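# Reorient an object in the left hand's palm

## Task

An object sits loose on the left hand, whose palm faces upward. Using that hand alone, rotate the object in place until its orientation relative to the hand matches the two goal pictures. The hand includes its wrist camera, the camera's post and the arm's final link. The right arm and right hand must never touch the left hand. The object must touch nothing outside the left hand and must never leave it. Neither arm may move, wrists included, and the left palm must face up throughout; otherwise the task fails. To finish, the object must rest motionless on the palm or fingers for a moment, clear of the wrist, camera and post. No left-hand motor may read "moving" or "overload" or be building toward a shutdown; a motor already off at the start is exempt. Then declare the task done. The hand is opened at that point, and the orientation must still hold with the object lying on the open hand. Anything kept in place only by the robot's grip does not count.

## Robot and tools

Robot: two arms, left_arm and right_arm. Each carries a 16-motor hand with thumb, index, middle and ring digits. The left hand is a mirror image of the right. Only the fingers of the hand holding the object should move. Both arms must stay exactly where they are.

Frames: scene frame has +z up, +x out over the table, left_arm on the +y side, origin at table height between the arm bases. Hand point axes (per hand): +z runs along the straightened fingers toward the tips. +y points out of the palm face, which sits at y = -0.062 m. On the left hand +x points toward the thumb. The left hand's mast (a fixed post that can collide) spans x -0.05 to -0.10, z -0.16 to -0.11, out to y = +0.06 m.

execute_actions(actions, cameras):
- actions: a list of actions, run one after another. Each action is a table of 1 to 15 rows; each row is one 1/30 s control step. If fewer than 15 rows are given, the last row is repeated to fill 15 steps, so an action lasts 0.5 s.
- Each row is a single flat list of 48 numbers, each in [-1, 1], covering both arms, in this order: left_arm dx, dy, dz, rx, ry, rz; then the 16 left-hand motor goals; then left current_limit, speed. The right arm follows in the same pattern: 6 pose numbers, 16 motor goals, current_limit, speed.
- Pose numbers are offsets, not poses. They are measured from that arm's Hand target as it stood when the action began, in the Hand target's own axes. Every row is measured from that same start, not from the previous row. 1.0 equals 0.6 m for dx/dy/dz or 180 degrees for rx/ry/rz; rx, ry, rz form one rotation vector. For this job, send 0 for all twelve pose numbers in every row. That re-requests the current Hand target and keeps both arms still.
- Motor numbers are absolute goal angles, scaled linearly between each hinge's two stops. Order: index_abd, index_mcp, index_pip, index_dip, middle_abd, middle_mcp, middle_pip, middle_dip, ring_abd, ring_mcp, ring_pip, ring_dip, thumb_cmc, thumb_axl, thumb_mcp, thumb_ipl. Angle at +1 / -1 and the straight value: finger _abd -60/+60, straight 0.00, with -1 swinging the finger sideways away from the thumb. _mcp -18/+128, straight 0.75. _pip -29/+108, straight 0.58. _dip -21/+117, straight 0.70. Toward -1 the finger hinges curl toward the palm. thumb_cmc -20/+120, straight 0.71; toward -1 it swings the thumb from beside the palm to in front of it. thumb_axl -27/+140, straight 0.68; it rolls the thumb about its length. thumb_mcp -69/+109, straight 0.23. thumb_ipl -77/+108, straight 0.17. With thumb_axl straight, thumb_mcp and thumb_ipl toward -1 bend the thumb toward +z. With thumb_axl at -0.40 they bend it in the direction thumb_cmc toward -1 swings it.
- current_limit: maps -1 to 0 mA and +1 to 550 mA, floor 11 mA. It also caps how fast a hinge can move; a very low value may not lift a finger. speed: set-points travel at (speed + 1)/2 of 5.9 rad/s. Initial values are +0.4 and -0.6. These settings persist until rewritten.
- A zero in a motor column is a real goal. To leave a hand unchanged, copy back its hand_goal, hand_current_limit and hand_speed. For the hand not holding the object, do exactly that every time.
- cameras: a list of names (cam_head_left, cam_head_right, cam_left_wrist, cam_right_wrist). Omitting it, null, or ["all"] returns all; [] returns none. An unknown name rejects the call. An empty actions list just reports the full state.

zoom_image(camera, region): gives a closer look at part of the latest image from one camera. region is [x0, y0, x1, y1] in pixels, origin top-left, at most 504x504. The camera must be among the newest images.

show_instructions(): shows the reference goal pictures. read_manual(section): licence texts only. finished_scene(scene): ends the current scene irreversibly; scene is its number (integer 1 to 3). Call it only once the object sits correctly and still.

Results: end_effector_position (m) and end_effector_quat_wxyz in the scene frame. Hand target is the commanded pose after clipping. Joint velocities read "within noise" when at rest. For the hands, each list follows the motor order. hand_goal is the written goals. hand_measured is the actual hinge positions on the same scale. hand_current_ma is signed; positive pushes toward -1. hand_state gives one word per motor: moving; goal (settled within 0.02); blocked (stopped short while still pressing); or overload (shut down). A motor at 495 mA or more, of either sign, accumulates time. At 5 s it shuts off for 10 s and then jumps back to its last goal.

What to avoid: any arm motion or palm tilt, so keep pose numbers zero. Do not let the object roll off, touch the other hand, or end up touching the wrist, camera or mast. Avoid fingers pressing hard against the object or palm for long, which causes overload. Avoid fast flicks that throw the object. Keep all motors of the hand holding the object settled before finishing. Loose objects may occasionally get a brief external nudge. Motors heat while holding, and an overheated arm drops.

Each tool is called in YAML: its name, and indented under it one key for each argument.

Reference images:

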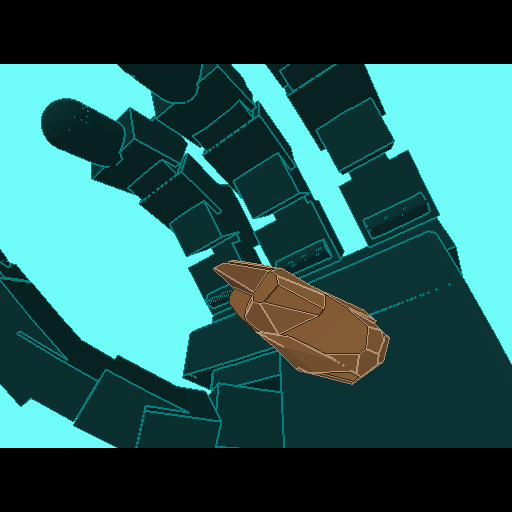

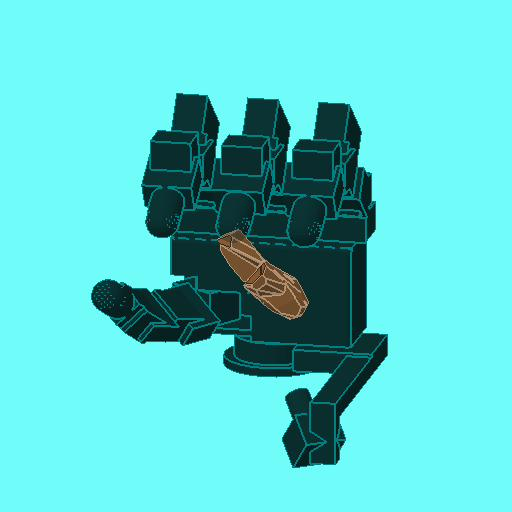

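## Session

execute_actions:
  actions: []
  cameras: ["cam_left_wrist","cam_head_left"]

zoom_image:
  camera: "cam_head_left"
  region: [320, 190, 460, 330]

show_instructions:

Scene clock: 0.00 s.
left_arm: end_effector_position=(+0.3807, +0.1162, +0.3865) hand_goal=(+0.000, +0.046, -0.008, +0.280, +0.000, +0.046, -0.008, +0.280, +0.000, +0.046, -0.008, +0.280, -0.104, +0.266, +0.032, -0.018) hand_measured=(+0.000, +0.060, -0.006, +0.282, +0.000, +0.064, -0.006, +0.282, +0.000, +0.060, -0.004, +0.282, -0.092, +0.270, +0.034, -0.016) hand_current_ma=(+0, +30, +3, +2, +0, +37, +3, +2, +0, +28, +4, +3, +24, +8, +2, +2) hand_state=(goal, goal, goal, goal, goal, goal, goal, goal, goal, goal, goal, goal, goal, goal, goal, goal) hand_current_limit=0.40 hand_speed=-0.60 end_effector_quat_wxyz=(+0.639, +0.655, +0.286, +0.284) | right_arm: end_effector_position=(+0.3695, -0.7455, +0.5576) hand_goal=(+0.000, +0.754, +0.576, +0.696, +0.000, +0.754, +0.576, +0.696, +0.000, +0.754, +0.576, +0.696, +0.714, +0.678, +0.226, +0.168) hand_measured=(+0.000, +0.754, +0.576, +0.696, +0.000, +0.754, +0.576, +0.696, +0.000, +0.754, +0.576, +0.696, +0.714, +0.678, +0.226, +0.168) hand_current_ma=(+0, +0, +0, +0, +0, +0, +0, +0, +0, +0, +0, +0, +0, +0, +0, +0) hand_state=(goal, goal, goal, goal, goal, goal, goal, goal, goal, goal, goal, goal, goal, goal, goal, goal) hand_current_limit=0.40 hand_speed=-0.60 end_effector_quat_wxyz=(+0.621, +0.649, +0.325, +0.295)
Joint positions: left_arm=[-0.866 1.153 0.61 0.52 -0.083 0.006] | right_arm=[-0.674 1.065 1.041 -0.03 -0.008 -0.021]
Joint velocities: within noise
Joint torques (N m): no reading
Motor temperatures (°C): left_arm=[28 32 30 25 25 24] | right_arm=[28 30 28 28 25 26]
Heat: left arm: hottest shoulder 32 °C; right arm: hottest shoulder 30 °C.
Hand target: left_arm +0.3823, +0.1145, +0.4034; +0.650, +0.644, +0.282, +0.288 | right_arm +0.3665, -0.7430, +0.5811; +0.635, +0.635, +0.319, +0.302
camera_calibration:
cam_left_wrist: T_world_to_cam=[[-0.558506, -0.586018, -0.587072, 0.468218], [-0.246219, 0.792964, -0.557301, 0.16978], [0.792115, -0.166708, -0.587164, 0.0664803], [0, 0, 0, 1]] pos_world=[0.250646, 0.150838, 0.408531]
Images, in order (width x height): cam_head_left 896x504, cam_left_wrist 672x504.

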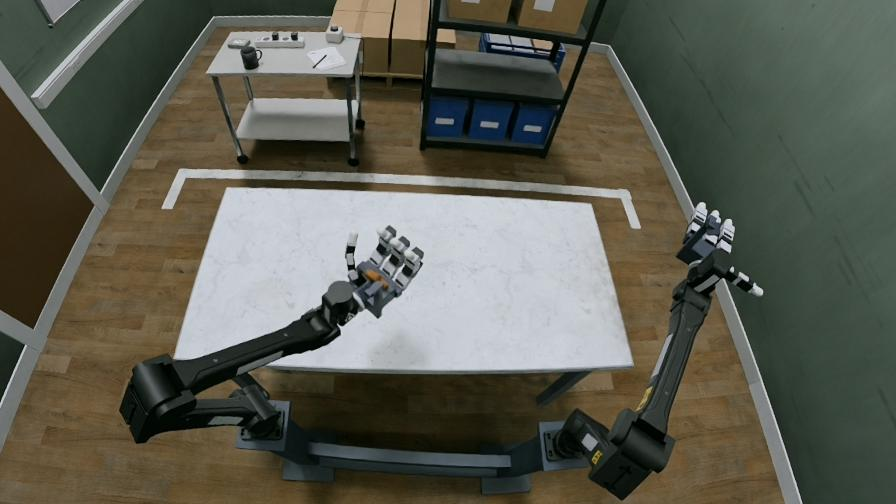

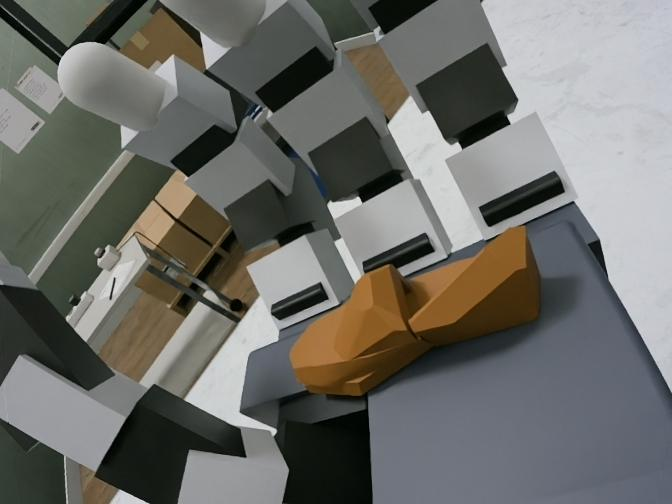

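Scaled by 3.600 from the camera's 896x504 image, which has a finer 1280x720 frame.

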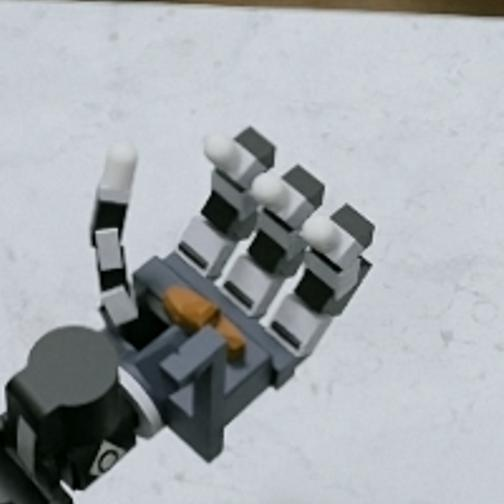

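Reference images for this scene: goal picture from the wrist camera place, goal picture looking into the palm.

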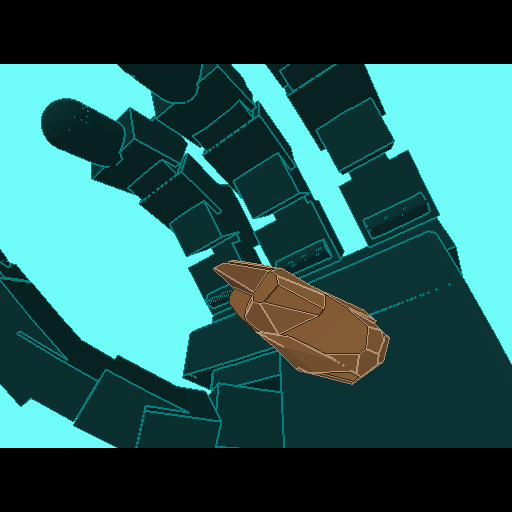

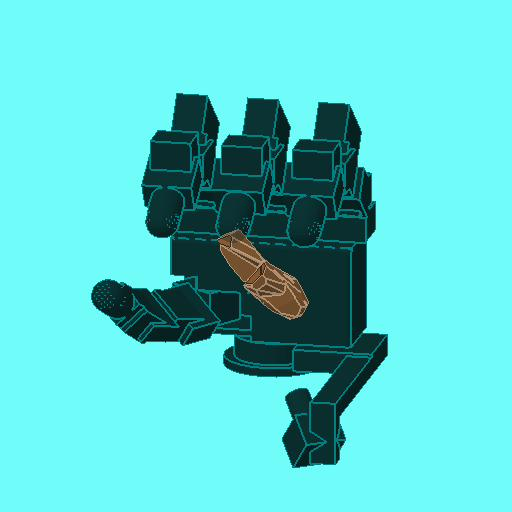

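zoom_image:
  camera: "cam_left_wrist"
  region: [260, 200, 580, 420]

zoom_image:
  camera: "cam_head_left"
  region: [350, 255, 400, 305]

Scaled by 1.575 from the camera's 672x504 image, which has a finer 960x720 frame.

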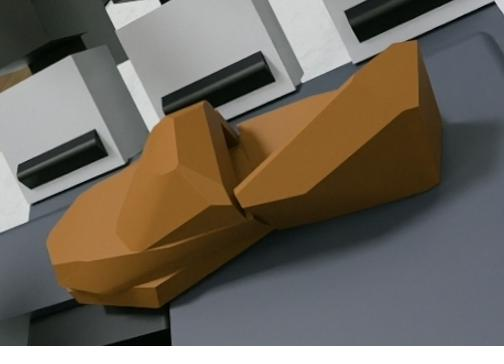

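Scaled by 10.080 from the camera's 896x504 image, which has a finer 1280x720 frame.

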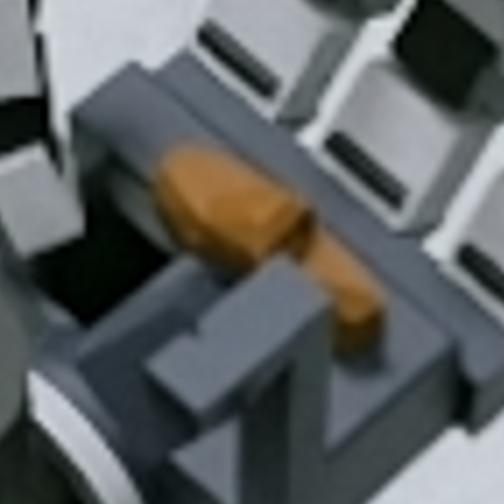

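execute_actions:
  actions:
    - [[0,0,0,0,0,0,-0.2,0.342,-0.883,-0.609,0,0.046,-0.008,0.28,0,0.046,-0.008,0.28,-0.104,0.266,0.032,-0.018,0.2,-0.6,0,0,0,0,0,0,0,0.754,0.576,0.696,0,0.754,0.576,0.696,0,0.754,0.576,0.696,0.714,0.678,0.226,0.168,0.4,-0.6]]
    - [[0,0,0,0,0,0,-0.2,0.342,-0.883,-0.609,0,0.046,-0.008,0.28,0,0.046,-0.008,0.28,-0.104,0.266,0.032,-0.018,0.2,-0.6,0,0,0,0,0,0,0,0.754,0.576,0.696,0,0.754,0.576,0.696,0,0.754,0.576,0.696,0.714,0.678,0.226,0.168,0.4,-0.6]]
    - [[0,0,0,0,0,0,-0.2,0.342,-0.883,-0.609,0,0.046,-0.008,0.28,0,0.046,-0.008,0.28,-0.104,0.266,0.032,-0.018,0.2,-0.6,0,0,0,0,0,0,0,0.754,0.576,0.696,0,0.754,0.576,0.696,0,0.754,0.576,0.696,0.714,0.678,0.226,0.168,0.4,-0.6]]
    - [[0,0,0,0,0,0,-0.2,0.05,-0.883,-0.609,0,0.046,-0.008,0.28,0,0.046,-0.008,0.28,-0.104,0.266,0.032,-0.018,0.2,-0.8,0,0,0,0,0,0,0,0.754,0.576,0.696,0,0.754,0.576,0.696,0,0.754,0.576,0.696,0.714,0.678,0.226,0.168,0.4,-0.6]]
  cameras: ["cam_left_wrist"]

Scene clock: 31.40 s.
left_arm: end_effector_position=(+0.3807, +0.1162, +0.3865) hand_goal=(-0.200, +0.050, -0.882, -0.608, +0.000, +0.046, -0.008, +0.280, +0.000, +0.046, -0.008, +0.280, -0.104, +0.266, +0.032, -0.018) hand_measured=(-0.198, +0.060, -0.882, -0.606, +0.000, +0.064, -0.006, +0.282, +0.000, +0.060, -0.004, +0.282, -0.092, +0.270, +0.034, -0.016) hand_current_ma=(+2, +20, +0, +2, +0, +37, +3, +2, +0, +28, +4, +3, +24, +8, +2, +2) hand_state=(goal, goal, goal, goal, goal, goal, goal, goal, goal, goal, goal, goal, goal, goal, goal, goal) hand_current_limit=0.20 hand_speed=-0.80 end_effector_quat_wxyz=(+0.639, +0.655, +0.286, +0.284) | right_arm: end_effector_position=(+0.3695, -0.7455, +0.5576) hand_goal=(+0.000, +0.754, +0.576, +0.696, +0.000, +0.754, +0.576, +0.696, +0.000, +0.754, +0.576, +0.696, +0.714, +0.678, +0.226, +0.168) hand_measured=(+0.000, +0.762, +0.576, +0.696, +0.000, +0.762, +0.576, +0.696, +0.000, +0.762, +0.576, +0.696, +0.724, +0.678, +0.226, +0.168) hand_current_ma=(+0, +12, +0, +0, +0, +12, +0, +0, +0, +11, +0, +0, +14, -1, +0, +0) hand_state=(goal, goal, goal, goal, goal, goal, goal, goal, goal, goal, goal, goal, goal, goal, goal, goal) hand_current_limit=0.40 hand_speed=-0.60 end_effector_quat_wxyz=(+0.621, +0.649, +0.325, +0.295)
Joint positions: left_arm=[-0.866 1.153 0.61 0.52 -0.083 0.006] | right_arm=[-0.674 1.065 1.041 -0.03 -0.008 -0.021]
Joint torques (N m): left_arm=[0.03 -6.77 10.45 3.74 -0.03 0.07] | right_arm=[-0.21 -7.53 15.25 3.51 0.19 -0.03]
Motor temperatures (°C): left_arm=[28 33 36 25 25 24] | right_arm=[28 30 32 29 25 26]
Hand target: left_arm +0.3823, +0.1145, +0.4034; +0.650, +0.644, +0.282, +0.288 | right_arm +0.3665, -0.7430, +0.5811; +0.635, +0.635, +0.319, +0.302
Off the commanded pose: left_arm 0.017 m, 2 deg | right_arm 0.024 m, 2 deg.
camera_calibration:
cam_left_wrist: T_world_to_cam=[[-0.558506, -0.586018, -0.587072, 0.468218], [-0.246219, 0.792964, -0.557301, 0.16978], [0.792115, -0.166708, -0.587164, 0.0664803], [0, 0, 0, 1]]
Images, in order: cam_left_wrist.

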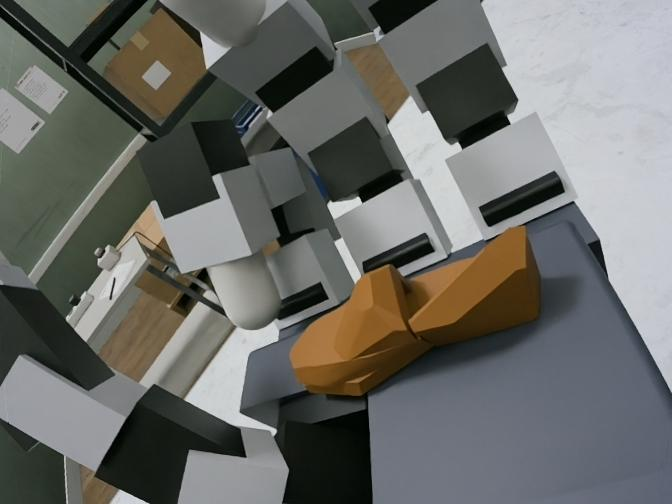

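execute_actions:
  actions:
    - [[0,0,0,0,0,0,0.5,0.05,-0.883,-0.609,0,0.046,-0.008,0.28,0,0.046,-0.008,0.28,-0.104,0.266,0.032,-0.018,0.2,-0.8,0,0,0,0,0,0,0,0.754,0.576,0.696,0,0.754,0.576,0.696,0,0.754,0.576,0.696,0.714,0.678,0.226,0.168,0.4,-0.6]]
    - [[0,0,0,0,0,0,0.5,0.0,-0.9,-0.6,0,0.046,-0.008,0.28,0,0.046,-0.008,0.28,-0.104,0.266,0.032,-0.018,0.2,-0.8,0,0,0,0,0,0,0,0.754,0.576,0.696,0,0.754,0.576,0.696,0,0.754,0.576,0.696,0.714,0.678,0.226,0.168,0.4,-0.6]]
    - [[0,0,0,0,0,0,0.5,-0.06,-0.9,-0.55,0,0.046,-0.008,0.28,0,0.046,-0.008,0.28,-0.104,0.266,0.032,-0.018,0.2,-0.8,0,0,0,0,0,0,0,0.754,0.576,0.696,0,0.754,0.576,0.696,0,0.754,0.576,0.696,0.714,0.678,0.226,0.168,0.4,-0.6]]
  cameras: ["cam_left_wrist"]

Scene clock: 40.53 s.
left_arm: end_effector_position=(+0.3807, +0.1162, +0.3865) hand_goal=(+0.500, -0.060, -0.900, -0.550, +0.000, +0.046, -0.008, +0.280, +0.000, +0.046, -0.008, +0.280, -0.104, +0.266, +0.032, -0.018) hand_measured=(+0.498, -0.052, -0.900, -0.554, +0.000, +0.064, -0.006, +0.282, +0.000, +0.060, -0.004, +0.282, -0.092, +0.270, +0.034, -0.016) hand_current_ma=(-2, +15, +0, -4, +0, +37, +3, +2, +0, +28, +4, +3, +24, +8, +2, +2) hand_state=(goal, goal, goal, goal, goal, goal, goal, goal, goal, goal, goal, goal, goal, goal, goal, goal) hand_current_limit=0.20 hand_speed=-0.80 end_effector_quat_wxyz=(+0.639, +0.655, +0.286, +0.284) | right_arm: end_effector_position=(+0.3695, -0.7455, +0.5576) hand_goal=(+0.000, +0.754, +0.576, +0.696, +0.000, +0.754, +0.576, +0.696, +0.000, +0.754, +0.576, +0.696, +0.714, +0.678, +0.226, +0.168) hand_measured=(+0.000, +0.762, +0.576, +0.696, +0.000, +0.762, +0.576, +0.696, +0.000, +0.762, +0.576, +0.696, +0.724, +0.678, +0.226, +0.168) hand_current_ma=(+0, +12, +0, +0, +0, +12, +0, +0, +0, +12, +0, +0, +14, -1, +0, +0) hand_state=(goal, goal, goal, goal, goal, goal, goal, goal, goal, goal, goal, goal, goal, goal, goal, goal) hand_current_limit=0.40 hand_speed=-0.60 end_effector_quat_wxyz=(+0.621, +0.649, +0.325, +0.295)
Joint positions: left_arm=[-0.866 1.153 0.61 0.52 -0.083 0.006] | right_arm=[-0.674 1.065 1.041 -0.03 -0.008 -0.021]
Joint torques (N m): left_arm=[-0.03 -6.71 10.47 3.71 -0.02 0.06] | right_arm=[-0.21 -7.53 15.27 3.54 0.18 -0.04]
Heat: left arm: hottest elbow 37 °C; right arm: hottest elbow 34 °C.
Hand target: left_arm +0.3823, +0.1145, +0.4034; +0.650, +0.644, +0.282, +0.288 | right_arm +0.3665, -0.7430, +0.5811; +0.635, +0.635, +0.319, +0.302
Off the commanded pose: left_arm 0.017 m, 2 deg | right_arm 0.024 m, 2 deg.
camera_calibration:
cam_left_wrist: T_world_to_cam=[[-0.558506, -0.586018, -0.587072, 0.468218], [-0.246219, 0.792964, -0.557301, 0.16978], [0.792115, -0.166708, -0.587164, 0.0664803], [0, 0, 0, 1]]
Images, in order: cam_left_wrist.

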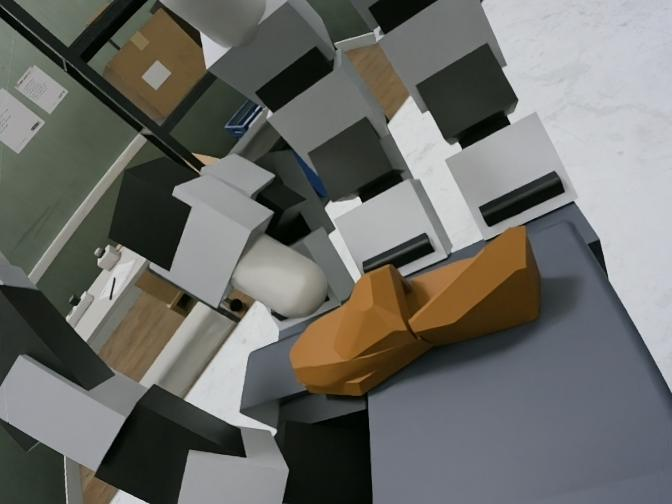

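execute_actions:
  actions:
    - [[0,0,0,0,0,0,0.5,-0.16,-0.9,-0.5,0,0.046,-0.008,0.28,0,0.046,-0.008,0.28,-0.104,0.266,0.032,-0.018,0.2,-0.8,0,0,0,0,0,0,0,0.754,0.576,0.696,0,0.754,0.576,0.696,0,0.754,0.576,0.696,0.714,0.678,0.226,0.168,0.4,-0.6]]
    - [[0,0,0,0,0,0,0.5,-0.24,-0.9,-0.45,0,0.046,-0.008,0.28,0,0.046,-0.008,0.28,-0.104,0.266,0.032,-0.018,0.2,-0.8,0,0,0,0,0,0,0,0.754,0.576,0.696,0,0.754,0.576,0.696,0,0.754,0.576,0.696,0.714,0.678,0.226,0.168,0.4,-0.6]]
    - [[0,0,0,0,0,0,0.45,-0.32,-0.9,-0.38,0,0.046,-0.008,0.28,0,0.046,-0.008,0.28,-0.104,0.266,0.032,-0.018,0.2,-0.8,0,0,0,0,0,0,0,0.754,0.576,0.696,0,0.754,0.576,0.696,0,0.754,0.576,0.696,0.714,0.678,0.226,0.168,0.4,-0.6]]
  cameras: ["cam_left_wrist"]

Scene clock: 47.77 s.
left_arm: end_effector_position=(+0.3807, +0.1162, +0.3865) hand_goal=(+0.450, -0.320, -0.900, -0.380, +0.000, +0.046, -0.008, +0.280, +0.000, +0.046, -0.008, +0.280, -0.104, +0.266, +0.032, -0.018) hand_measured=(+0.496, -0.152, -0.900, -0.494, +0.000, +0.064, -0.006, +0.282, +0.000, +0.060, -0.004, +0.282, -0.092, +0.270, +0.034, -0.016) hand_current_ma=(+100, +330, +0, -330, +0, +37, +3, +2, +0, +28, +4, +3, +24, +8, +2, +2) hand_state=(blocked, blocked, goal, blocked, goal, goal, goal, goal, goal, goal, goal, goal, goal, goal, goal, goal) hand_current_limit=0.20 hand_speed=-0.80 end_effector_quat_wxyz=(+0.639, +0.655, +0.286, +0.284) | right_arm: end_effector_position=(+0.3695, -0.7455, +0.5576) hand_goal=(+0.000, +0.754, +0.576, +0.696, +0.000, +0.754, +0.576, +0.696, +0.000, +0.754, +0.576, +0.696, +0.714, +0.678, +0.226, +0.168) hand_measured=(+0.000, +0.762, +0.576, +0.696, +0.000, +0.762, +0.576, +0.696, +0.000, +0.762, +0.576, +0.696, +0.724, +0.678, +0.226, +0.168) hand_current_ma=(+0, +12, +0, +0, +0, +12, +0, +0, +0, +12, +0, +0, +14, -1, +0, +0) hand_state=(goal, goal, goal, goal, goal, goal, goal, goal, goal, goal, goal, goal, goal, goal, goal, goal) hand_current_limit=0.40 hand_speed=-0.60 end_effector_quat_wxyz=(+0.621, +0.649, +0.325, +0.295)
Joint positions: left_arm=[-0.866 1.153 0.61 0.52 -0.083 0.006] | right_arm=[-0.674 1.065 1.041 -0.03 -0.008 -0.021]
Joint torques (N m): left_arm=[0.03 -6.77 10.47 3.7 -0.02 0.08] | right_arm=[-0.26 -7.59 15.24 3.55 0.18 -0.03]
Hand target: left_arm +0.3823, +0.1145, +0.4034; +0.650, +0.644, +0.282, +0.288 | right_arm +0.3665, -0.7430, +0.5811; +0.635, +0.635, +0.319, +0.302
Off the commanded pose: left_arm 0.017 m, 2 deg | right_arm 0.024 m, 2 deg.
camera_calibration:
cam_left_wrist: T_world_to_cam=[[-0.558506, -0.586018, -0.587072, 0.468218], [-0.246219, 0.792964, -0.557301, 0.16978], [0.792115, -0.166708, -0.587164, 0.0664803], [0, 0, 0, 1]]
Images, in order: cam_left_wrist.

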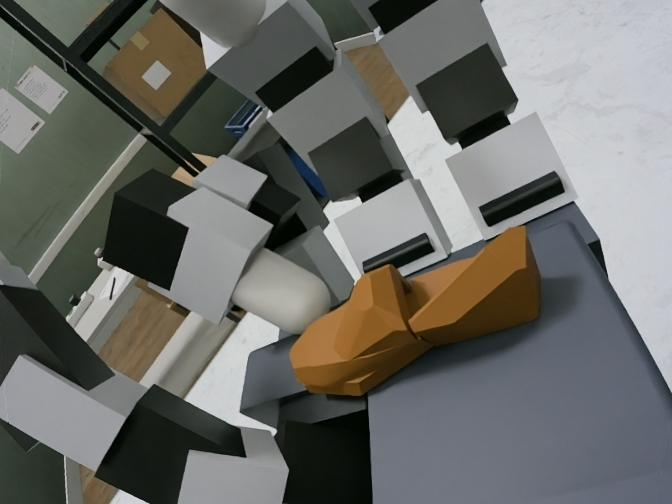

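execute_actions:
  actions:
    - [[0,0,0,0,0,0,0.45,-0.15,-0.9,-0.25,0,0.046,-0.008,0.28,0,0.046,-0.008,0.28,-0.104,0.266,0.032,-0.018,0.2,-0.8,0,0,0,0,0,0,0,0.754,0.576,0.696,0,0.754,0.576,0.696,0,0.754,0.576,0.696,0.714,0.678,0.226,0.168,0.4,-0.6]]
    - [[0,0,0,0,0,0,0.45,-0.26,-0.9,-0.2,0,0.046,-0.008,0.28,0,0.046,-0.008,0.28,-0.104,0.266,0.032,-0.018,0.2,-0.8,0,0,0,0,0,0,0,0.754,0.576,0.696,0,0.754,0.576,0.696,0,0.754,0.576,0.696,0.714,0.678,0.226,0.168,0.4,-0.6]]
    - [[0,0,0,0,0,0,0.45,-0.34,-0.9,-0.12,0,0.046,-0.008,0.28,0,0.046,-0.008,0.28,-0.104,0.266,0.032,-0.018,0.2,-0.8,0,0,0,0,0,0,0,0.754,0.576,0.696,0,0.754,0.576,0.696,0,0.754,0.576,0.696,0.714,0.678,0.226,0.168,0.4,-0.6]]
  cameras: ["cam_left_wrist"]

Scene clock: 55.47 s.
left_arm: end_effector_position=(+0.3807, +0.1162, +0.3865) hand_goal=(+0.450, -0.340, -0.900, -0.120, +0.000, +0.046, -0.008, +0.280, +0.000, +0.046, -0.008, +0.280, -0.104, +0.266, +0.032, -0.018) hand_measured=(+0.484, -0.124, -0.920, -0.466, +0.000, +0.064, -0.006, +0.282, +0.000, +0.060, -0.004, +0.282, -0.092, +0.270, +0.034, -0.016) hand_current_ma=(+68, +330, -43, -330, +0, +37, +3, +2, +0, +28, +4, +3, +24, +8, +2, +2) hand_state=(blocked, blocked, blocked, blocked, goal, goal, goal, goal, goal, goal, goal, goal, goal, goal, goal, goal) hand_current_limit=0.20 hand_speed=-0.80 end_effector_quat_wxyz=(+0.639, +0.655, +0.286, +0.284) | right_arm: end_effector_position=(+0.3695, -0.7455, +0.5576) hand_goal=(+0.000, +0.754, +0.576, +0.696, +0.000, +0.754, +0.576, +0.696, +0.000, +0.754, +0.576, +0.696, +0.714, +0.678, +0.226, +0.168) hand_measured=(+0.000, +0.762, +0.576, +0.696, +0.000, +0.762, +0.576, +0.696, +0.000, +0.762, +0.576, +0.696, +0.724, +0.678, +0.226, +0.168) hand_current_ma=(+0, +12, +0, +0, +0, +12, +0, +0, +0, +12, +0, +0, +14, -1, +0, +0) hand_state=(goal, goal, goal, goal, goal, goal, goal, goal, goal, goal, goal, goal, goal, goal, goal, goal) hand_current_limit=0.40 hand_speed=-0.60 end_effector_quat_wxyz=(+0.621, +0.649, +0.325, +0.295)
Joint positions: left_arm=[-0.866 1.153 0.61 0.52 -0.083 0.006] | right_arm=[-0.674 1.065 1.041 -0.03 -0.008 -0.021]
Joint torques (N m): left_arm=[0.03 -6.77 10.45 3.69 -0.02 0.08] | right_arm=[-0.21 -7.53 15.24 3.54 0.18 -0.04]
Hand target: left_arm +0.3823, +0.1145, +0.4034; +0.650, +0.644, +0.282, +0.288 | right_arm +0.3665, -0.7430, +0.5811; +0.635, +0.635, +0.319, +0.302
Off the commanded pose: left_arm 0.017 m, 2 deg | right_arm 0.024 m, 2 deg.
camera_calibration:
cam_left_wrist: T_world_to_cam=[[-0.558506, -0.586018, -0.587072, 0.468218], [-0.246219, 0.792964, -0.557301, 0.16978], [0.792115, -0.166708, -0.587164, 0.0664803], [0, 0, 0, 1]]
Images, in order: cam_left_wrist.

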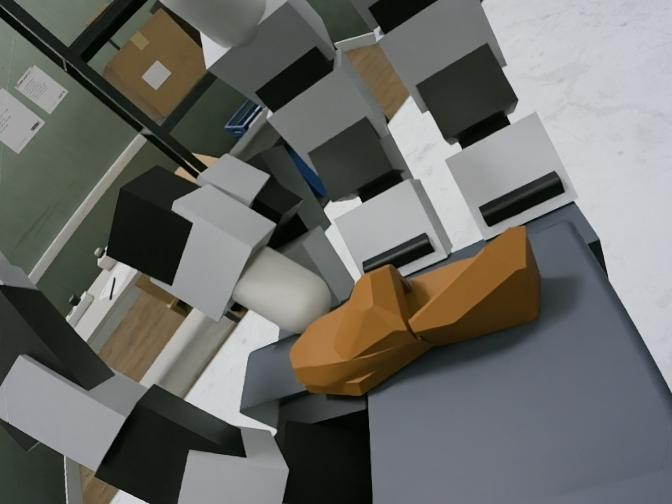

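execute_actions:
  actions:
    - [[0,0,0,0,0,0,0.45,0.02,-0.9,-0.22,0,0.046,-0.008,0.28,0,0.046,-0.008,0.28,-0.104,0.266,0.032,-0.018,0.2,-0.8,0,0,0,0,0,0,0,0.754,0.576,0.696,0,0.754,0.576,0.696,0,0.754,0.576,0.696,0.714,0.678,0.226,0.168,0.4,-0.6]]
    - [[0,0,0,0,0,0,0.45,0.02,-0.9,-0.22,0,0.046,-0.008,0.28,0,0.046,-0.008,0.28,-0.104,0.266,0.032,-0.018,0.2,-0.8,0,0,0,0,0,0,0,0.754,0.576,0.696,0,0.754,0.576,0.696,0,0.754,0.576,0.696,0.714,0.678,0.226,0.168,0.4,-0.6]]
    - [[0,0,0,0,0,0,0.45,-0.14,-0.9,-0.22,0,0.046,-0.008,0.28,0,0.046,-0.008,0.28,-0.104,0.266,0.032,-0.018,0.2,-0.8,0,0,0,0,0,0,0,0.754,0.576,0.696,0,0.754,0.576,0.696,0,0.754,0.576,0.696,0.714,0.678,0.226,0.168,0.4,-0.6]]
    - [[0,0,0,0,0,0,0.45,-0.26,-0.9,-0.22,0,0.046,-0.008,0.28,0,0.046,-0.008,0.28,-0.104,0.266,0.032,-0.018,0.2,-0.8,0,0,0,0,0,0,0,0.754,0.576,0.696,0,0.754,0.576,0.696,0,0.754,0.576,0.696,0.714,0.678,0.226,0.168,0.4,-0.6]]
  cameras: ["cam_left_wrist"]

Scene clock: 63.43 s.
left_arm: end_effector_position=(+0.3807, +0.1162, +0.3865) hand_goal=(+0.450, -0.260, -0.900, -0.220, +0.000, +0.046, -0.008, +0.280, +0.000, +0.046, -0.008, +0.280, -0.104, +0.266, +0.032, -0.018) hand_measured=(+0.456, -0.218, -0.898, -0.222, +0.000, +0.064, -0.006, +0.282, +0.000, +0.060, -0.004, +0.282, -0.092, +0.270, +0.034, -0.016) hand_current_ma=(+6, +117, +3, -3, +0, +37, +3, +2, +0, +28, +4, +3, +24, +8, +2, +2) hand_state=(goal, blocked, goal, goal, goal, goal, goal, goal, goal, goal, goal, goal, goal, goal, goal, goal) hand_current_limit=0.20 hand_speed=-0.80 end_effector_quat_wxyz=(+0.639, +0.655, +0.286, +0.284) | right_arm: end_effector_position=(+0.3695, -0.7455, +0.5576) hand_goal=(+0.000, +0.754, +0.576, +0.696, +0.000, +0.754, +0.576, +0.696, +0.000, +0.754, +0.576, +0.696, +0.714, +0.678, +0.226, +0.168) hand_measured=(+0.000, +0.762, +0.576, +0.696, +0.000, +0.762, +0.576, +0.696, +0.000, +0.762, +0.576, +0.696, +0.724, +0.678, +0.226, +0.168) hand_current_ma=(+0, +12, +0, +0, +0, +12, +0, +0, +0, +12, +0, +0, +14, -1, +0, +0) hand_state=(goal, goal, goal, goal, goal, goal, goal, goal, goal, goal, goal, goal, goal, goal, goal, goal) hand_current_limit=0.40 hand_speed=-0.60 end_effector_quat_wxyz=(+0.621, +0.649, +0.325, +0.295)
Joint positions: left_arm=[-0.866 1.153 0.61 0.52 -0.083 0.006] | right_arm=[-0.674 1.065 1.041 -0.03 -0.008 -0.021]
Joint torques (N m): left_arm=[-0.03 -6.77 10.47 3.69 -0.02 0.08] | right_arm=[-0.26 -7.53 15.27 3.52 0.19 -0.04]
Hand target: left_arm +0.3823, +0.1145, +0.4034; +0.650, +0.644, +0.282, +0.288 | right_arm +0.3665, -0.7430, +0.5811; +0.635, +0.635, +0.319, +0.302
Off the commanded pose: left_arm 0.017 m, 2 deg | right_arm 0.024 m, 2 deg.
camera_calibration:
cam_left_wrist: T_world_to_cam=[[-0.558506, -0.586018, -0.587072, 0.468218], [-0.246219, 0.792964, -0.557301, 0.16978], [0.792115, -0.166708, -0.587164, 0.0664803], [0, 0, 0, 1]]
Images, in order: cam_left_wrist.

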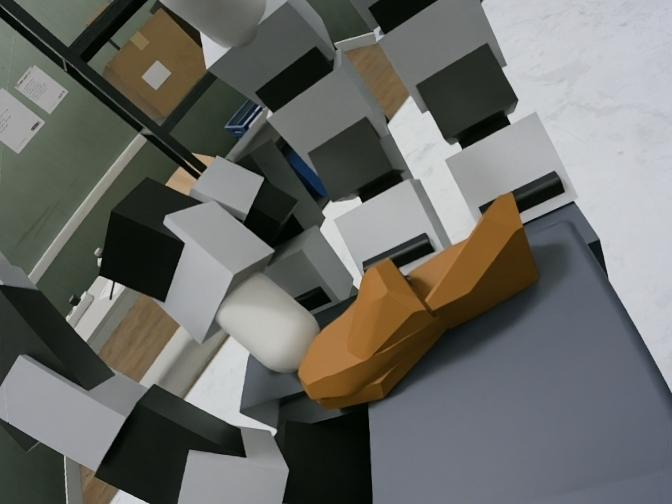

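execute_actions:
  actions:
    - [[0,0,0,0,0,0,0.7,-0.26,-0.9,-0.1,0,0.046,-0.008,0.28,0,0.046,-0.008,0.28,-0.104,0.266,0.032,-0.018,0.2,-0.8,0,0,0,0,0,0,0,0.754,0.576,0.696,0,0.754,0.576,0.696,0,0.754,0.576,0.696,0.714,0.678,0.226,0.168,0.4,-0.6]]
    - [[0,0,0,0,0,0,0.7,-0.33,-0.9,0.04,0,0.046,-0.008,0.28,0,0.046,-0.008,0.28,-0.104,0.266,0.032,-0.018,0.2,-0.8,0,0,0,0,0,0,0,0.754,0.576,0.696,0,0.754,0.576,0.696,0,0.754,0.576,0.696,0.714,0.678,0.226,0.168,0.4,-0.6]]
    - [[0,0,0,0,0,0,0.7,-0.42,-0.9,0.24,0,0.046,-0.008,0.28,0,0.046,-0.008,0.28,-0.104,0.266,0.032,-0.018,0.2,-0.8,0,0,0,0,0,0,0,0.754,0.576,0.696,0,0.754,0.576,0.696,0,0.754,0.576,0.696,0.714,0.678,0.226,0.168,0.4,-0.6]]
  cameras: ["cam_left_wrist"]

Scene clock: 71.40 s.
left_arm: end_effector_position=(+0.3807, +0.1162, +0.3865) hand_goal=(+0.700, -0.420, -0.900, +0.240, +0.000, +0.046, -0.008, +0.280, +0.000, +0.046, -0.008, +0.280, -0.104, +0.266, +0.032, -0.018) hand_measured=(+0.700, -0.416, -0.902, +0.236, +0.000, +0.064, -0.006, +0.282, +0.000, +0.060, -0.004, +0.282, -0.092, +0.270, +0.034, -0.016) hand_current_ma=(+0, +4, -3, -5, +0, +37, +3, +2, +0, +28, +4, +3, +24, +8, +2, +2) hand_state=(goal, goal, goal, goal, goal, goal, goal, goal, goal, goal, goal, goal, goal, goal, goal, goal) hand_current_limit=0.20 hand_speed=-0.80 end_effector_quat_wxyz=(+0.639, +0.655, +0.286, +0.284) | right_arm: end_effector_position=(+0.3695, -0.7455, +0.5576) hand_goal=(+0.000, +0.754, +0.576, +0.696, +0.000, +0.754, +0.576, +0.696, +0.000, +0.754, +0.576, +0.696, +0.714, +0.678, +0.226, +0.168) hand_measured=(+0.000, +0.762, +0.576, +0.696, +0.000, +0.762, +0.576, +0.696, +0.000, +0.762, +0.576, +0.696, +0.724, +0.678, +0.226, +0.168) hand_current_ma=(+0, +12, +0, +0, +0, +12, +0, +0, +0, +12, +0, +0, +14, -1, +0, +0) hand_state=(goal, goal, goal, goal, goal, goal, goal, goal, goal, goal, goal, goal, goal, goal, goal, goal) hand_current_limit=0.40 hand_speed=-0.60 end_effector_quat_wxyz=(+0.621, +0.649, +0.325, +0.295)
Joint positions: left_arm=[-0.866 1.153 0.61 0.52 -0.083 0.006] | right_arm=[-0.674 1.065 1.041 -0.03 -0.008 -0.021]
Joint torques (N m): left_arm=[0.03 -6.71 10.44 3.67 -0.02 0.07] | right_arm=[-0.21 -7.59 15.25 3.54 0.18 -0.04]
Motor temperatures (°C): left_arm=[28 33 41 26 25 24] | right_arm=[28 31 37 29 25 26]
Hand target: left_arm +0.3823, +0.1145, +0.4034; +0.650, +0.644, +0.282, +0.288 | right_arm +0.3665, -0.7430, +0.5811; +0.635, +0.635, +0.319, +0.302
Off the commanded pose: left_arm 0.017 m, 2 deg | right_arm 0.024 m, 2 deg.
camera_calibration:
cam_left_wrist: T_world_to_cam=[[-0.558506, -0.586018, -0.587072, 0.468218], [-0.246219, 0.792964, -0.557301, 0.16978], [0.792115, -0.166708, -0.587164, 0.0664803], [0, 0, 0, 1]]
Images, in order: cam_left_wrist.

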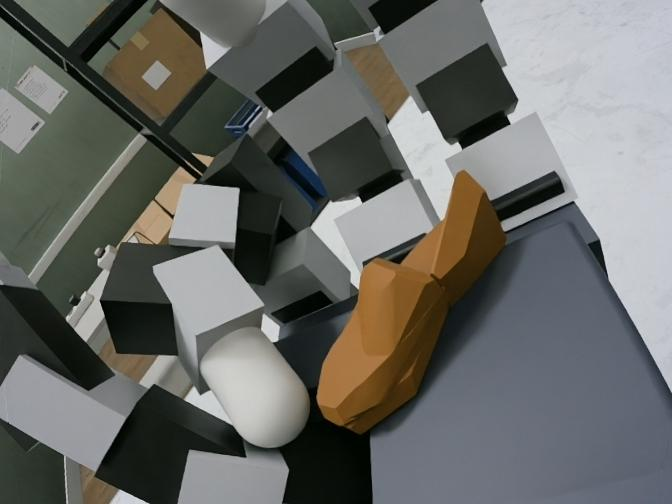

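execute_actions:
  actions:
    - [[0,0,0,0,0,0,0.6,-0.33,-0.9,0.14,0,0.046,-0.008,0.28,0,0.046,-0.008,0.28,-0.104,0.266,0.032,-0.018,0.2,-0.7,0,0,0,0,0,0,0,0.754,0.576,0.696,0,0.754,0.576,0.696,0,0.754,0.576,0.696,0.714,0.678,0.226,0.168,0.4,-0.6]]
    - [[0,0,0,0,0,0,0.4,-0.2,-0.9,-0.12,0,0.046,-0.008,0.28,0,0.046,-0.008,0.28,0.3,0.266,0.032,-0.018,0.2,-0.7,0,0,0,0,0,0,0,0.754,0.576,0.696,0,0.754,0.576,0.696,0,0.754,0.576,0.696,0.714,0.678,0.226,0.168,0.4,-0.6]]
    - [[0,0,0,0,0,0,0.2,0.05,-0.9,-0.3,0,0.046,-0.008,0.28,0,0.046,-0.008,0.28,0.714,-0.2,0.032,-0.018,0.2,-0.6,0,0,0,0,0,0,0,0.754,0.576,0.696,0,0.754,0.576,0.696,0,0.754,0.576,0.696,0.714,0.678,0.226,0.168,0.4,-0.6]]
    - [[0,0,0,0,0,0,0,0.35,-0.9,-0.3,0,0.046,-0.008,0.28,0,0.046,-0.008,0.28,0.714,-0.82,-0.3,-0.018,0.2,-0.6,0,0,0,0,0,0,0,0.754,0.576,0.696,0,0.754,0.576,0.696,0,0.754,0.576,0.696,0.714,0.678,0.226,0.168,0.4,-0.6]]
    - [[0,0,0,0,0,0,0,0.35,-0.4,0.28,0,0.046,-0.008,0.28,0,0.046,-0.008,0.28,0.714,-0.82,-0.5,-0.3,0.2,-0.6,0,0,0,0,0,0,0,0.754,0.576,0.696,0,0.754,0.576,0.696,0,0.754,0.576,0.696,0.714,0.678,0.226,0.168,0.4,-0.6]]
    - [[0,0,0,0,0,0,0,0.046,-0.008,0.28,0,0.046,-0.008,0.28,0,0.046,-0.008,0.28,0.714,-0.82,-0.5,-0.5,0.2,-0.6,0,0,0,0,0,0,0,0.754,0.576,0.696,0,0.754,0.576,0.696,0,0.754,0.576,0.696,0.714,0.678,0.226,0.168,0.4,-0.6]]
  cameras: ["cam_left_wrist","cam_head_left"]

zoom_image:
  camera: "cam_head_left"
  region: [330, 210, 440, 320]

Scene clock: 93.80 s.
left_arm: end_effector_position=(+0.3807, +0.1162, +0.3865) hand_goal=(+0.000, +0.046, -0.008, +0.280, +0.000, +0.046, -0.008, +0.280, +0.000, +0.046, -0.008, +0.280, +0.714, -0.820, -0.500, -0.500) hand_measured=(+0.002, +0.060, -0.010, +0.276, +0.000, +0.064, -0.006, +0.282, +0.000, +0.060, -0.004, +0.282, +0.724, -0.820, -0.496, -0.498) hand_current_ma=(+2, +30, -2, -4, +0, +37, +3, +2, +0, +28, +4, +3, +16, -1, +6, +2) hand_state=(goal, goal, goal, goal, goal, goal, goal, goal, goal, goal, goal, goal, goal, goal, goal, goal) hand_current_limit=0.20 hand_speed=-0.60 end_effector_quat_wxyz=(+0.639, +0.655, +0.286, +0.284) | right_arm: end_effector_position=(+0.3695, -0.7455, +0.5576) hand_goal=(+0.000, +0.754, +0.576, +0.696, +0.000, +0.754, +0.576, +0.696, +0.000, +0.754, +0.576, +0.696, +0.714, +0.678, +0.226, +0.168) hand_measured=(+0.000, +0.762, +0.576, +0.696, +0.000, +0.762, +0.576, +0.696, +0.000, +0.762, +0.576, +0.696, +0.724, +0.678, +0.226, +0.168) hand_current_ma=(+0, +12, +0, +0, +0, +12, +0, +0, +0, +12, +0, +0, +14, -1, +0, +0) hand_state=(goal, goal, goal, goal, goal, goal, goal, goal, goal, goal, goal, goal, goal, goal, goal, goal) hand_current_limit=0.40 hand_speed=-0.60 end_effector_quat_wxyz=(+0.621, +0.649, +0.325, +0.295)
Joint positions: left_arm=[-0.866 1.153 0.61 0.52 -0.083 0.006] | right_arm=[-0.674 1.065 1.041 -0.03 -0.008 -0.021]
Joint torques (N m): left_arm=[-0.03 -6.83 10.44 3.7 -0.02 0.07] | right_arm=[-0.21 -7.53 15.24 3.51 0.19 -0.03]
Heat: left arm: hottest elbow 43 °C; right arm: hottest elbow 38 °C.
Hand target: left_arm +0.3823, +0.1145, +0.4034; +0.650, +0.644, +0.282, +0.288 | right_arm +0.3665, -0.7430, +0.5811; +0.635, +0.635, +0.319, +0.302
Off the commanded pose: left_arm 0.017 m, 2 deg | right_arm 0.024 m, 2 deg.
camera_calibration:
cam_left_wrist: T_world_to_cam=[[-0.558506, -0.586018, -0.587072, 0.468218], [-0.246219, 0.792964, -0.557301, 0.16978], [0.792115, -0.166708, -0.587164, 0.0664803], [0, 0, 0, 1]]
Images, in order: cam_head_left, cam_left_wrist.

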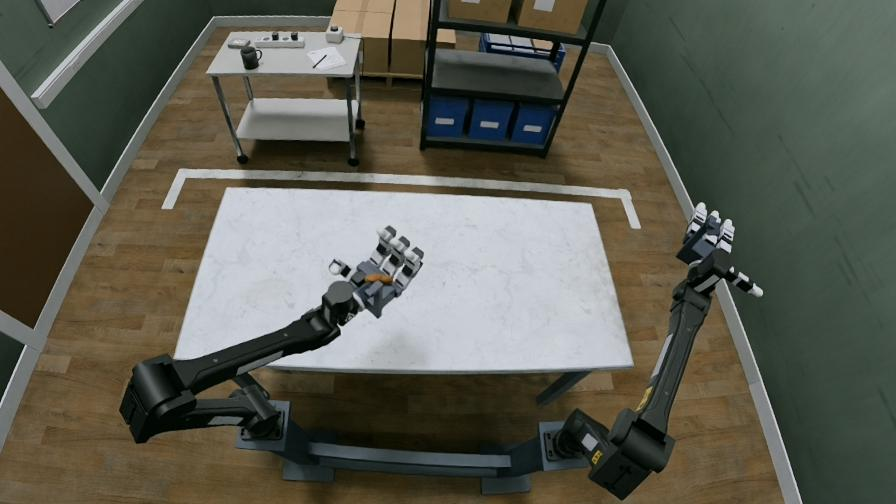

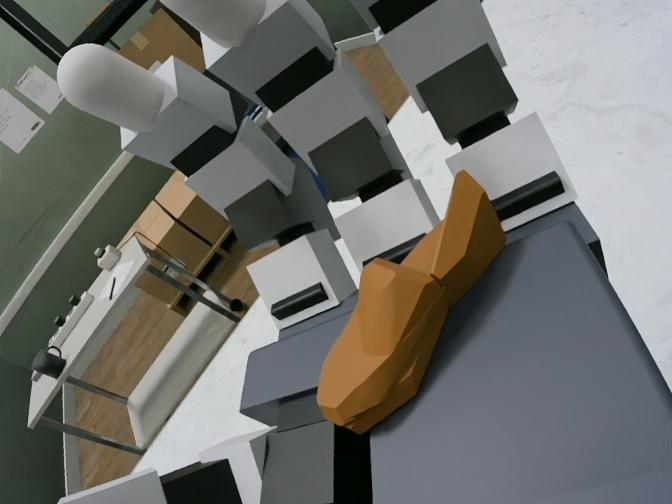

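Scaled by 4.582 from the camera's 896x504 image, which has a finer 1280x720 frame.

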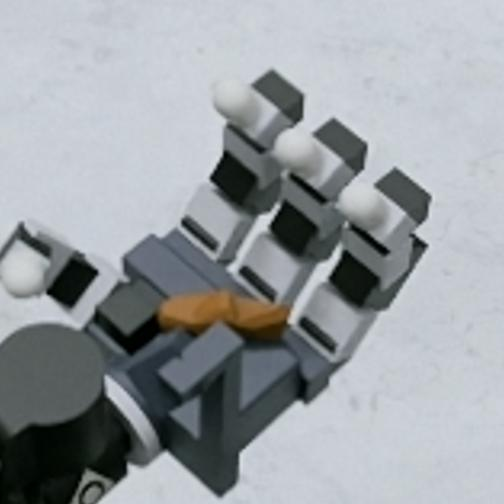

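execute_actions:
  actions:
    - [[0,0,0,0,0,0,0,0.046,-0.008,0.28,0,0.046,-0.008,0.28,0,0.046,-0.008,0.28,0.714,-0.7,-0.7,-0.7,0.2,-0.7,0,0,0,0,0,0,0,0.754,0.576,0.696,0,0.754,0.576,0.696,0,0.754,0.576,0.696,0.714,0.678,0.226,0.168,0.4,-0.6]]
    - [[0,0,0,0,0,0,0,0.046,-0.008,0.28,0,0.046,-0.008,0.28,0,0.046,-0.008,0.28,0.714,-0.7,-0.8,-0.85,0.2,-0.7,0,0,0,0,0,0,0,0.754,0.576,0.696,0,0.754,0.576,0.696,0,0.754,0.576,0.696,0.714,0.678,0.226,0.168,0.4,-0.6]]
  cameras: ["cam_left_wrist","cam_head_left"]

zoom_image:
  camera: "cam_head_left"
  region: [330, 210, 440, 320]

Scene clock: 99.60 s.
left_arm: end_effector_position=(+0.3807, +0.1162, +0.3865) hand_goal=(+0.000, +0.046, -0.008, +0.280, +0.000, +0.046, -0.008, +0.280, +0.000, +0.046, -0.008, +0.280, +0.714, -0.700, -0.800, -0.850) hand_measured=(+0.002, +0.060, -0.010, +0.276, +0.000, +0.064, -0.006, +0.282, +0.000, +0.060, -0.004, +0.282, +0.722, -0.706, -0.800, -0.850) hand_current_ma=(+2, +30, -2, -4, +0, +37, +3, +2, +0, +28, +4, +3, +12, -11, +0, +1) hand_state=(goal, goal, goal, goal, goal, goal, goal, goal, goal, goal, goal, goal, goal, goal, goal, goal) hand_current_limit=0.20 hand_speed=-0.70 end_effector_quat_wxyz=(+0.639, +0.655, +0.286, +0.284) | right_arm: end_effector_position=(+0.3695, -0.7455, +0.5576) hand_goal=(+0.000, +0.754, +0.576, +0.696, +0.000, +0.754, +0.576, +0.696, +0.000, +0.754, +0.576, +0.696, +0.714, +0.678, +0.226, +0.168) hand_measured=(+0.000, +0.762, +0.576, +0.696, +0.000, +0.762, +0.576, +0.696, +0.000, +0.762, +0.576, +0.696, +0.724, +0.678, +0.226, +0.168) hand_current_ma=(+0, +12, +0, +0, +0, +12, +0, +0, +0, +12, +0, +0, +14, -1, +0, +0) hand_state=(goal, goal, goal, goal, goal, goal, goal, goal, goal, goal, goal, goal, goal, goal, goal, goal) hand_current_limit=0.40 hand_speed=-0.60 end_effector_quat_wxyz=(+0.621, +0.649, +0.325, +0.295)
Joint positions: left_arm=[-0.866 1.153 0.61 0.52 -0.083 0.006] | right_arm=[-0.674 1.065 1.041 -0.03 -0.008 -0.021]
Joint torques (N m): left_arm=[-0.03 -6.71 10.47 3.71 -0.03 0.06] | right_arm=[-0.26 -7.59 15.25 3.52 0.18 -0.04]
Hand target: left_arm +0.3823, +0.1145, +0.4034; +0.650, +0.644, +0.282, +0.288 | right_arm +0.3665, -0.7430, +0.5811; +0.635, +0.635, +0.319, +0.302
Off the commanded pose: left_arm 0.017 m, 2 deg | right_arm 0.024 m, 2 deg.
camera_calibration:
cam_left_wrist: T_world_to_cam=[[-0.558506, -0.586018, -0.587072, 0.468218], [-0.246219, 0.792964, -0.557301, 0.16978], [0.792115, -0.166708, -0.587164, 0.0664803], [0, 0, 0, 1]]
Images, in order: cam_head_left, cam_left_wrist.

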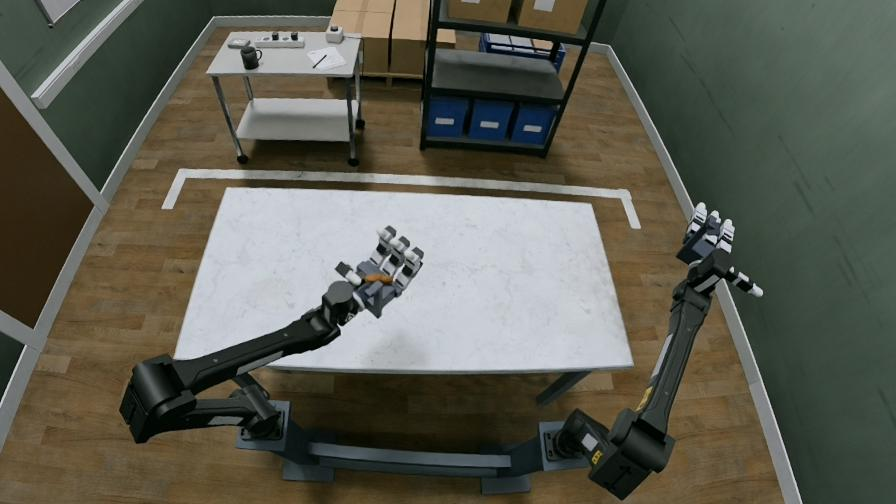

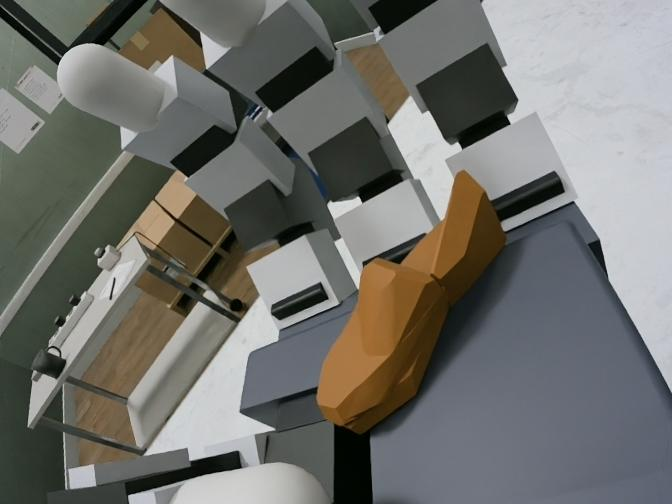

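Scaled by 4.582 from the camera's 896x504 image, which has a finer 1280x720 frame.

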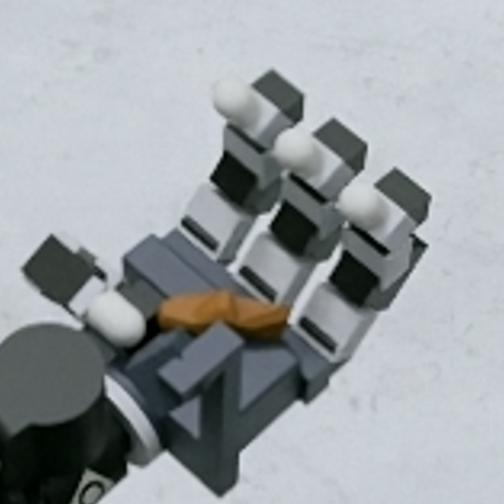

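execute_actions:
  actions:
    - [[0,0,0,0,0,0,0,0.046,-0.008,0.28,0,0.046,-0.008,0.28,0,0.046,-0.008,0.28,0.5,-0.7,-0.85,-0.85,0.2,-0.7,0,0,0,0,0,0,0,0.754,0.576,0.696,0,0.754,0.576,0.696,0,0.754,0.576,0.696,0.714,0.678,0.226,0.168,0.4,-0.6]]
    - [[0,0,0,0,0,0,0,0.046,-0.008,0.28,0,0.046,-0.008,0.28,0,0.046,-0.008,0.28,0.35,-0.7,-0.85,-0.85,0.2,-0.7,0,0,0,0,0,0,0,0.754,0.576,0.696,0,0.754,0.576,0.696,0,0.754,0.576,0.696,0.714,0.678,0.226,0.168,0.4,-0.6]]
  cameras: ["cam_left_wrist"]

Scene clock: 103.97 s.
left_arm: end_effector_position=(+0.3807, +0.1162, +0.3865) hand_goal=(+0.000, +0.046, -0.008, +0.280, +0.000, +0.046, -0.008, +0.280, +0.000, +0.046, -0.008, +0.280, +0.350, -0.700, -0.850, -0.850) hand_measured=(+0.002, +0.060, -0.010, +0.276, +0.000, +0.064, -0.006, +0.282, +0.000, +0.060, -0.004, +0.282, +0.400, -0.694, -0.830, -0.850) hand_current_ma=(+2, +30, -2, -4, +0, +37, +3, +2, +0, +28, +4, +3, +140, +13, +54, +1) hand_state=(goal, goal, goal, goal, goal, goal, goal, goal, goal, goal, goal, goal, blocked, goal, goal, goal) hand_current_limit=0.20 hand_speed=-0.70 end_effector_quat_wxyz=(+0.639, +0.655, +0.286, +0.284) | right_arm: end_effector_position=(+0.3695, -0.7455, +0.5576) hand_goal=(+0.000, +0.754, +0.576, +0.696, +0.000, +0.754, +0.576, +0.696, +0.000, +0.754, +0.576, +0.696, +0.714, +0.678, +0.226, +0.168) hand_measured=(+0.000, +0.762, +0.576, +0.696, +0.000, +0.762, +0.576, +0.696, +0.000, +0.762, +0.576, +0.696, +0.724, +0.678, +0.226, +0.168) hand_current_ma=(+0, +12, +0, +0, +0, +12, +0, +0, +0, +12, +0, +0, +14, -1, +0, +0) hand_state=(goal, goal, goal, goal, goal, goal, goal, goal, goal, goal, goal, goal, goal, goal, goal, goal) hand_current_limit=0.40 hand_speed=-0.60 end_effector_quat_wxyz=(+0.621, +0.649, +0.325, +0.295)
Joint positions: left_arm=[-0.866 1.153 0.61 0.52 -0.083 0.006] | right_arm=[-0.674 1.065 1.041 -0.03 -0.008 -0.021]
Joint torques (N m): left_arm=[0.03 -6.65 10.44 3.7 -0.02 0.05] | right_arm=[-0.15 -7.59 15.25 3.51 0.19 -0.04]
Hand target: left_arm +0.3823, +0.1145, +0.4034; +0.650, +0.644, +0.282, +0.288 | right_arm +0.3665, -0.7430, +0.5811; +0.635, +0.635, +0.319, +0.302
Off the commanded pose: left_arm 0.017 m, 2 deg | right_arm 0.024 m, 2 deg.
camera_calibration:
cam_left_wrist: T_world_to_cam=[[-0.558506, -0.586018, -0.587072, 0.468218], [-0.246219, 0.792964, -0.557301, 0.16978], [0.792115, -0.166708, -0.587164, 0.0664803], [0, 0, 0, 1]]
Images, in order: cam_left_wrist.

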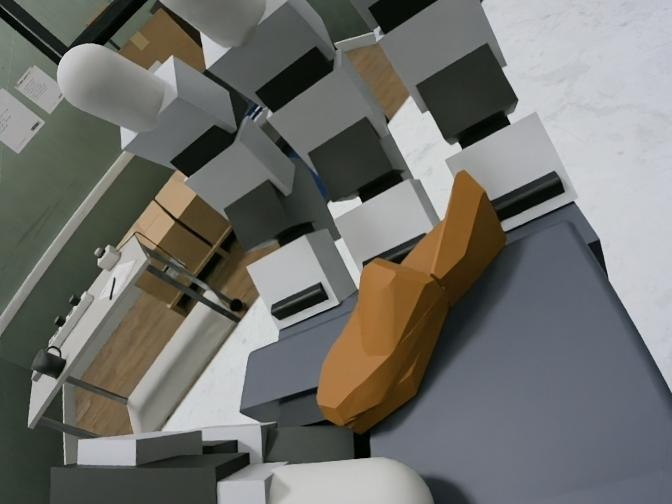

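execute_actions:
  actions:
    - [[0,0,0,0,0,0,0,0.046,-0.008,0.28,0,0.046,-0.008,0.28,0,0.046,-0.008,0.28,0.75,-0.7,-0.8,-0.8,0.2,-0.6,0,0,0,0,0,0,0,0.754,0.576,0.696,0,0.754,0.576,0.696,0,0.754,0.576,0.696,0.714,0.678,0.226,0.168,0.4,-0.6]]
    - [[0,0,0,0,0,0,0,0.046,-0.008,0.28,0,0.046,-0.008,0.28,0,0.046,-0.008,0.28,0.75,-0.5,-0.8,-0.8,0.2,-0.6,0,0,0,0,0,0,0,0.754,0.576,0.696,0,0.754,0.576,0.696,0,0.754,0.576,0.696,0.714,0.678,0.226,0.168,0.4,-0.6]]
    - [[0,0,0,0,0,0,0,0.046,-0.008,0.28,0,0.046,-0.008,0.28,0,0.046,-0.008,0.28,0.55,-0.5,-0.8,-0.8,0.2,-0.7,0,0,0,0,0,0,0,0.754,0.576,0.696,0,0.754,0.576,0.696,0,0.754,0.576,0.696,0.714,0.678,0.226,0.168,0.4,-0.6]]
  cameras: ["cam_left_wrist"]

Scene clock: 110.93 s.
left_arm: end_effector_position=(+0.3807, +0.1162, +0.3865) hand_goal=(+0.000, +0.046, -0.008, +0.280, +0.000, +0.046, -0.008, +0.280, +0.000, +0.046, -0.008, +0.280, +0.550, -0.500, -0.800, -0.800) hand_measured=(+0.002, +0.060, -0.010, +0.276, +0.000, +0.064, -0.006, +0.282, +0.000, +0.060, -0.004, +0.282, +0.556, -0.504, -0.806, -0.804) hand_current_ma=(+2, +30, -2, -4, +0, +37, +3, +2, +0, +28, +4, +3, +8, -5, -10, -9) hand_state=(goal, goal, goal, goal, goal, goal, goal, goal, goal, goal, goal, goal, goal, goal, goal, goal) hand_current_limit=0.20 hand_speed=-0.70 end_effector_quat_wxyz=(+0.639, +0.655, +0.286, +0.284) | right_arm: end_effector_position=(+0.3695, -0.7455, +0.5576) hand_goal=(+0.000, +0.754, +0.576, +0.696, +0.000, +0.754, +0.576, +0.696, +0.000, +0.754, +0.576, +0.696, +0.714, +0.678, +0.226, +0.168) hand_measured=(+0.000, +0.762, +0.576, +0.696, +0.000, +0.762, +0.576, +0.696, +0.000, +0.762, +0.576, +0.696, +0.724, +0.678, +0.226, +0.168) hand_current_ma=(+0, +12, +0, +0, +0, +12, +0, +0, +0, +12, +0, +0, +14, -1, +0, +0) hand_state=(goal, goal, goal, goal, goal, goal, goal, goal, goal, goal, goal, goal, goal, goal, goal, goal) hand_current_limit=0.40 hand_speed=-0.60 end_effector_quat_wxyz=(+0.621, +0.649, +0.325, +0.295)
Joint positions: left_arm=[-0.866 1.153 0.61 0.52 -0.083 0.006] | right_arm=[-0.674 1.065 1.041 -0.03 -0.008 -0.021]
Joint torques (N m): left_arm=[0.03 -6.77 10.45 3.71 -0.02 0.05] | right_arm=[-0.21 -7.65 15.27 3.54 0.18 -0.04]
Hand target: left_arm +0.3823, +0.1145, +0.4034; +0.650, +0.644, +0.282, +0.288 | right_arm +0.3665, -0.7430, +0.5811; +0.635, +0.635, +0.319, +0.302
Off the commanded pose: left_arm 0.017 m, 2 deg | right_arm 0.024 m, 2 deg.
camera_calibration:
cam_left_wrist: T_world_to_cam=[[-0.558506, -0.586018, -0.587072, 0.468218], [-0.246219, 0.792964, -0.557301, 0.16978], [0.792115, -0.166708, -0.587164, 0.0664803], [0, 0, 0, 1]]
Images, in order: cam_left_wrist.

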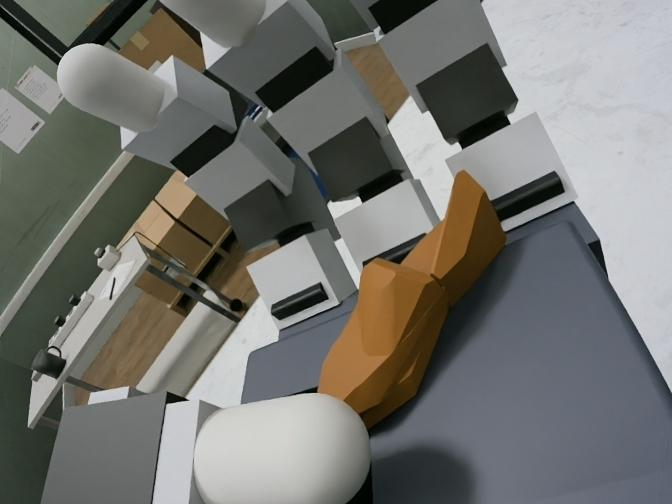

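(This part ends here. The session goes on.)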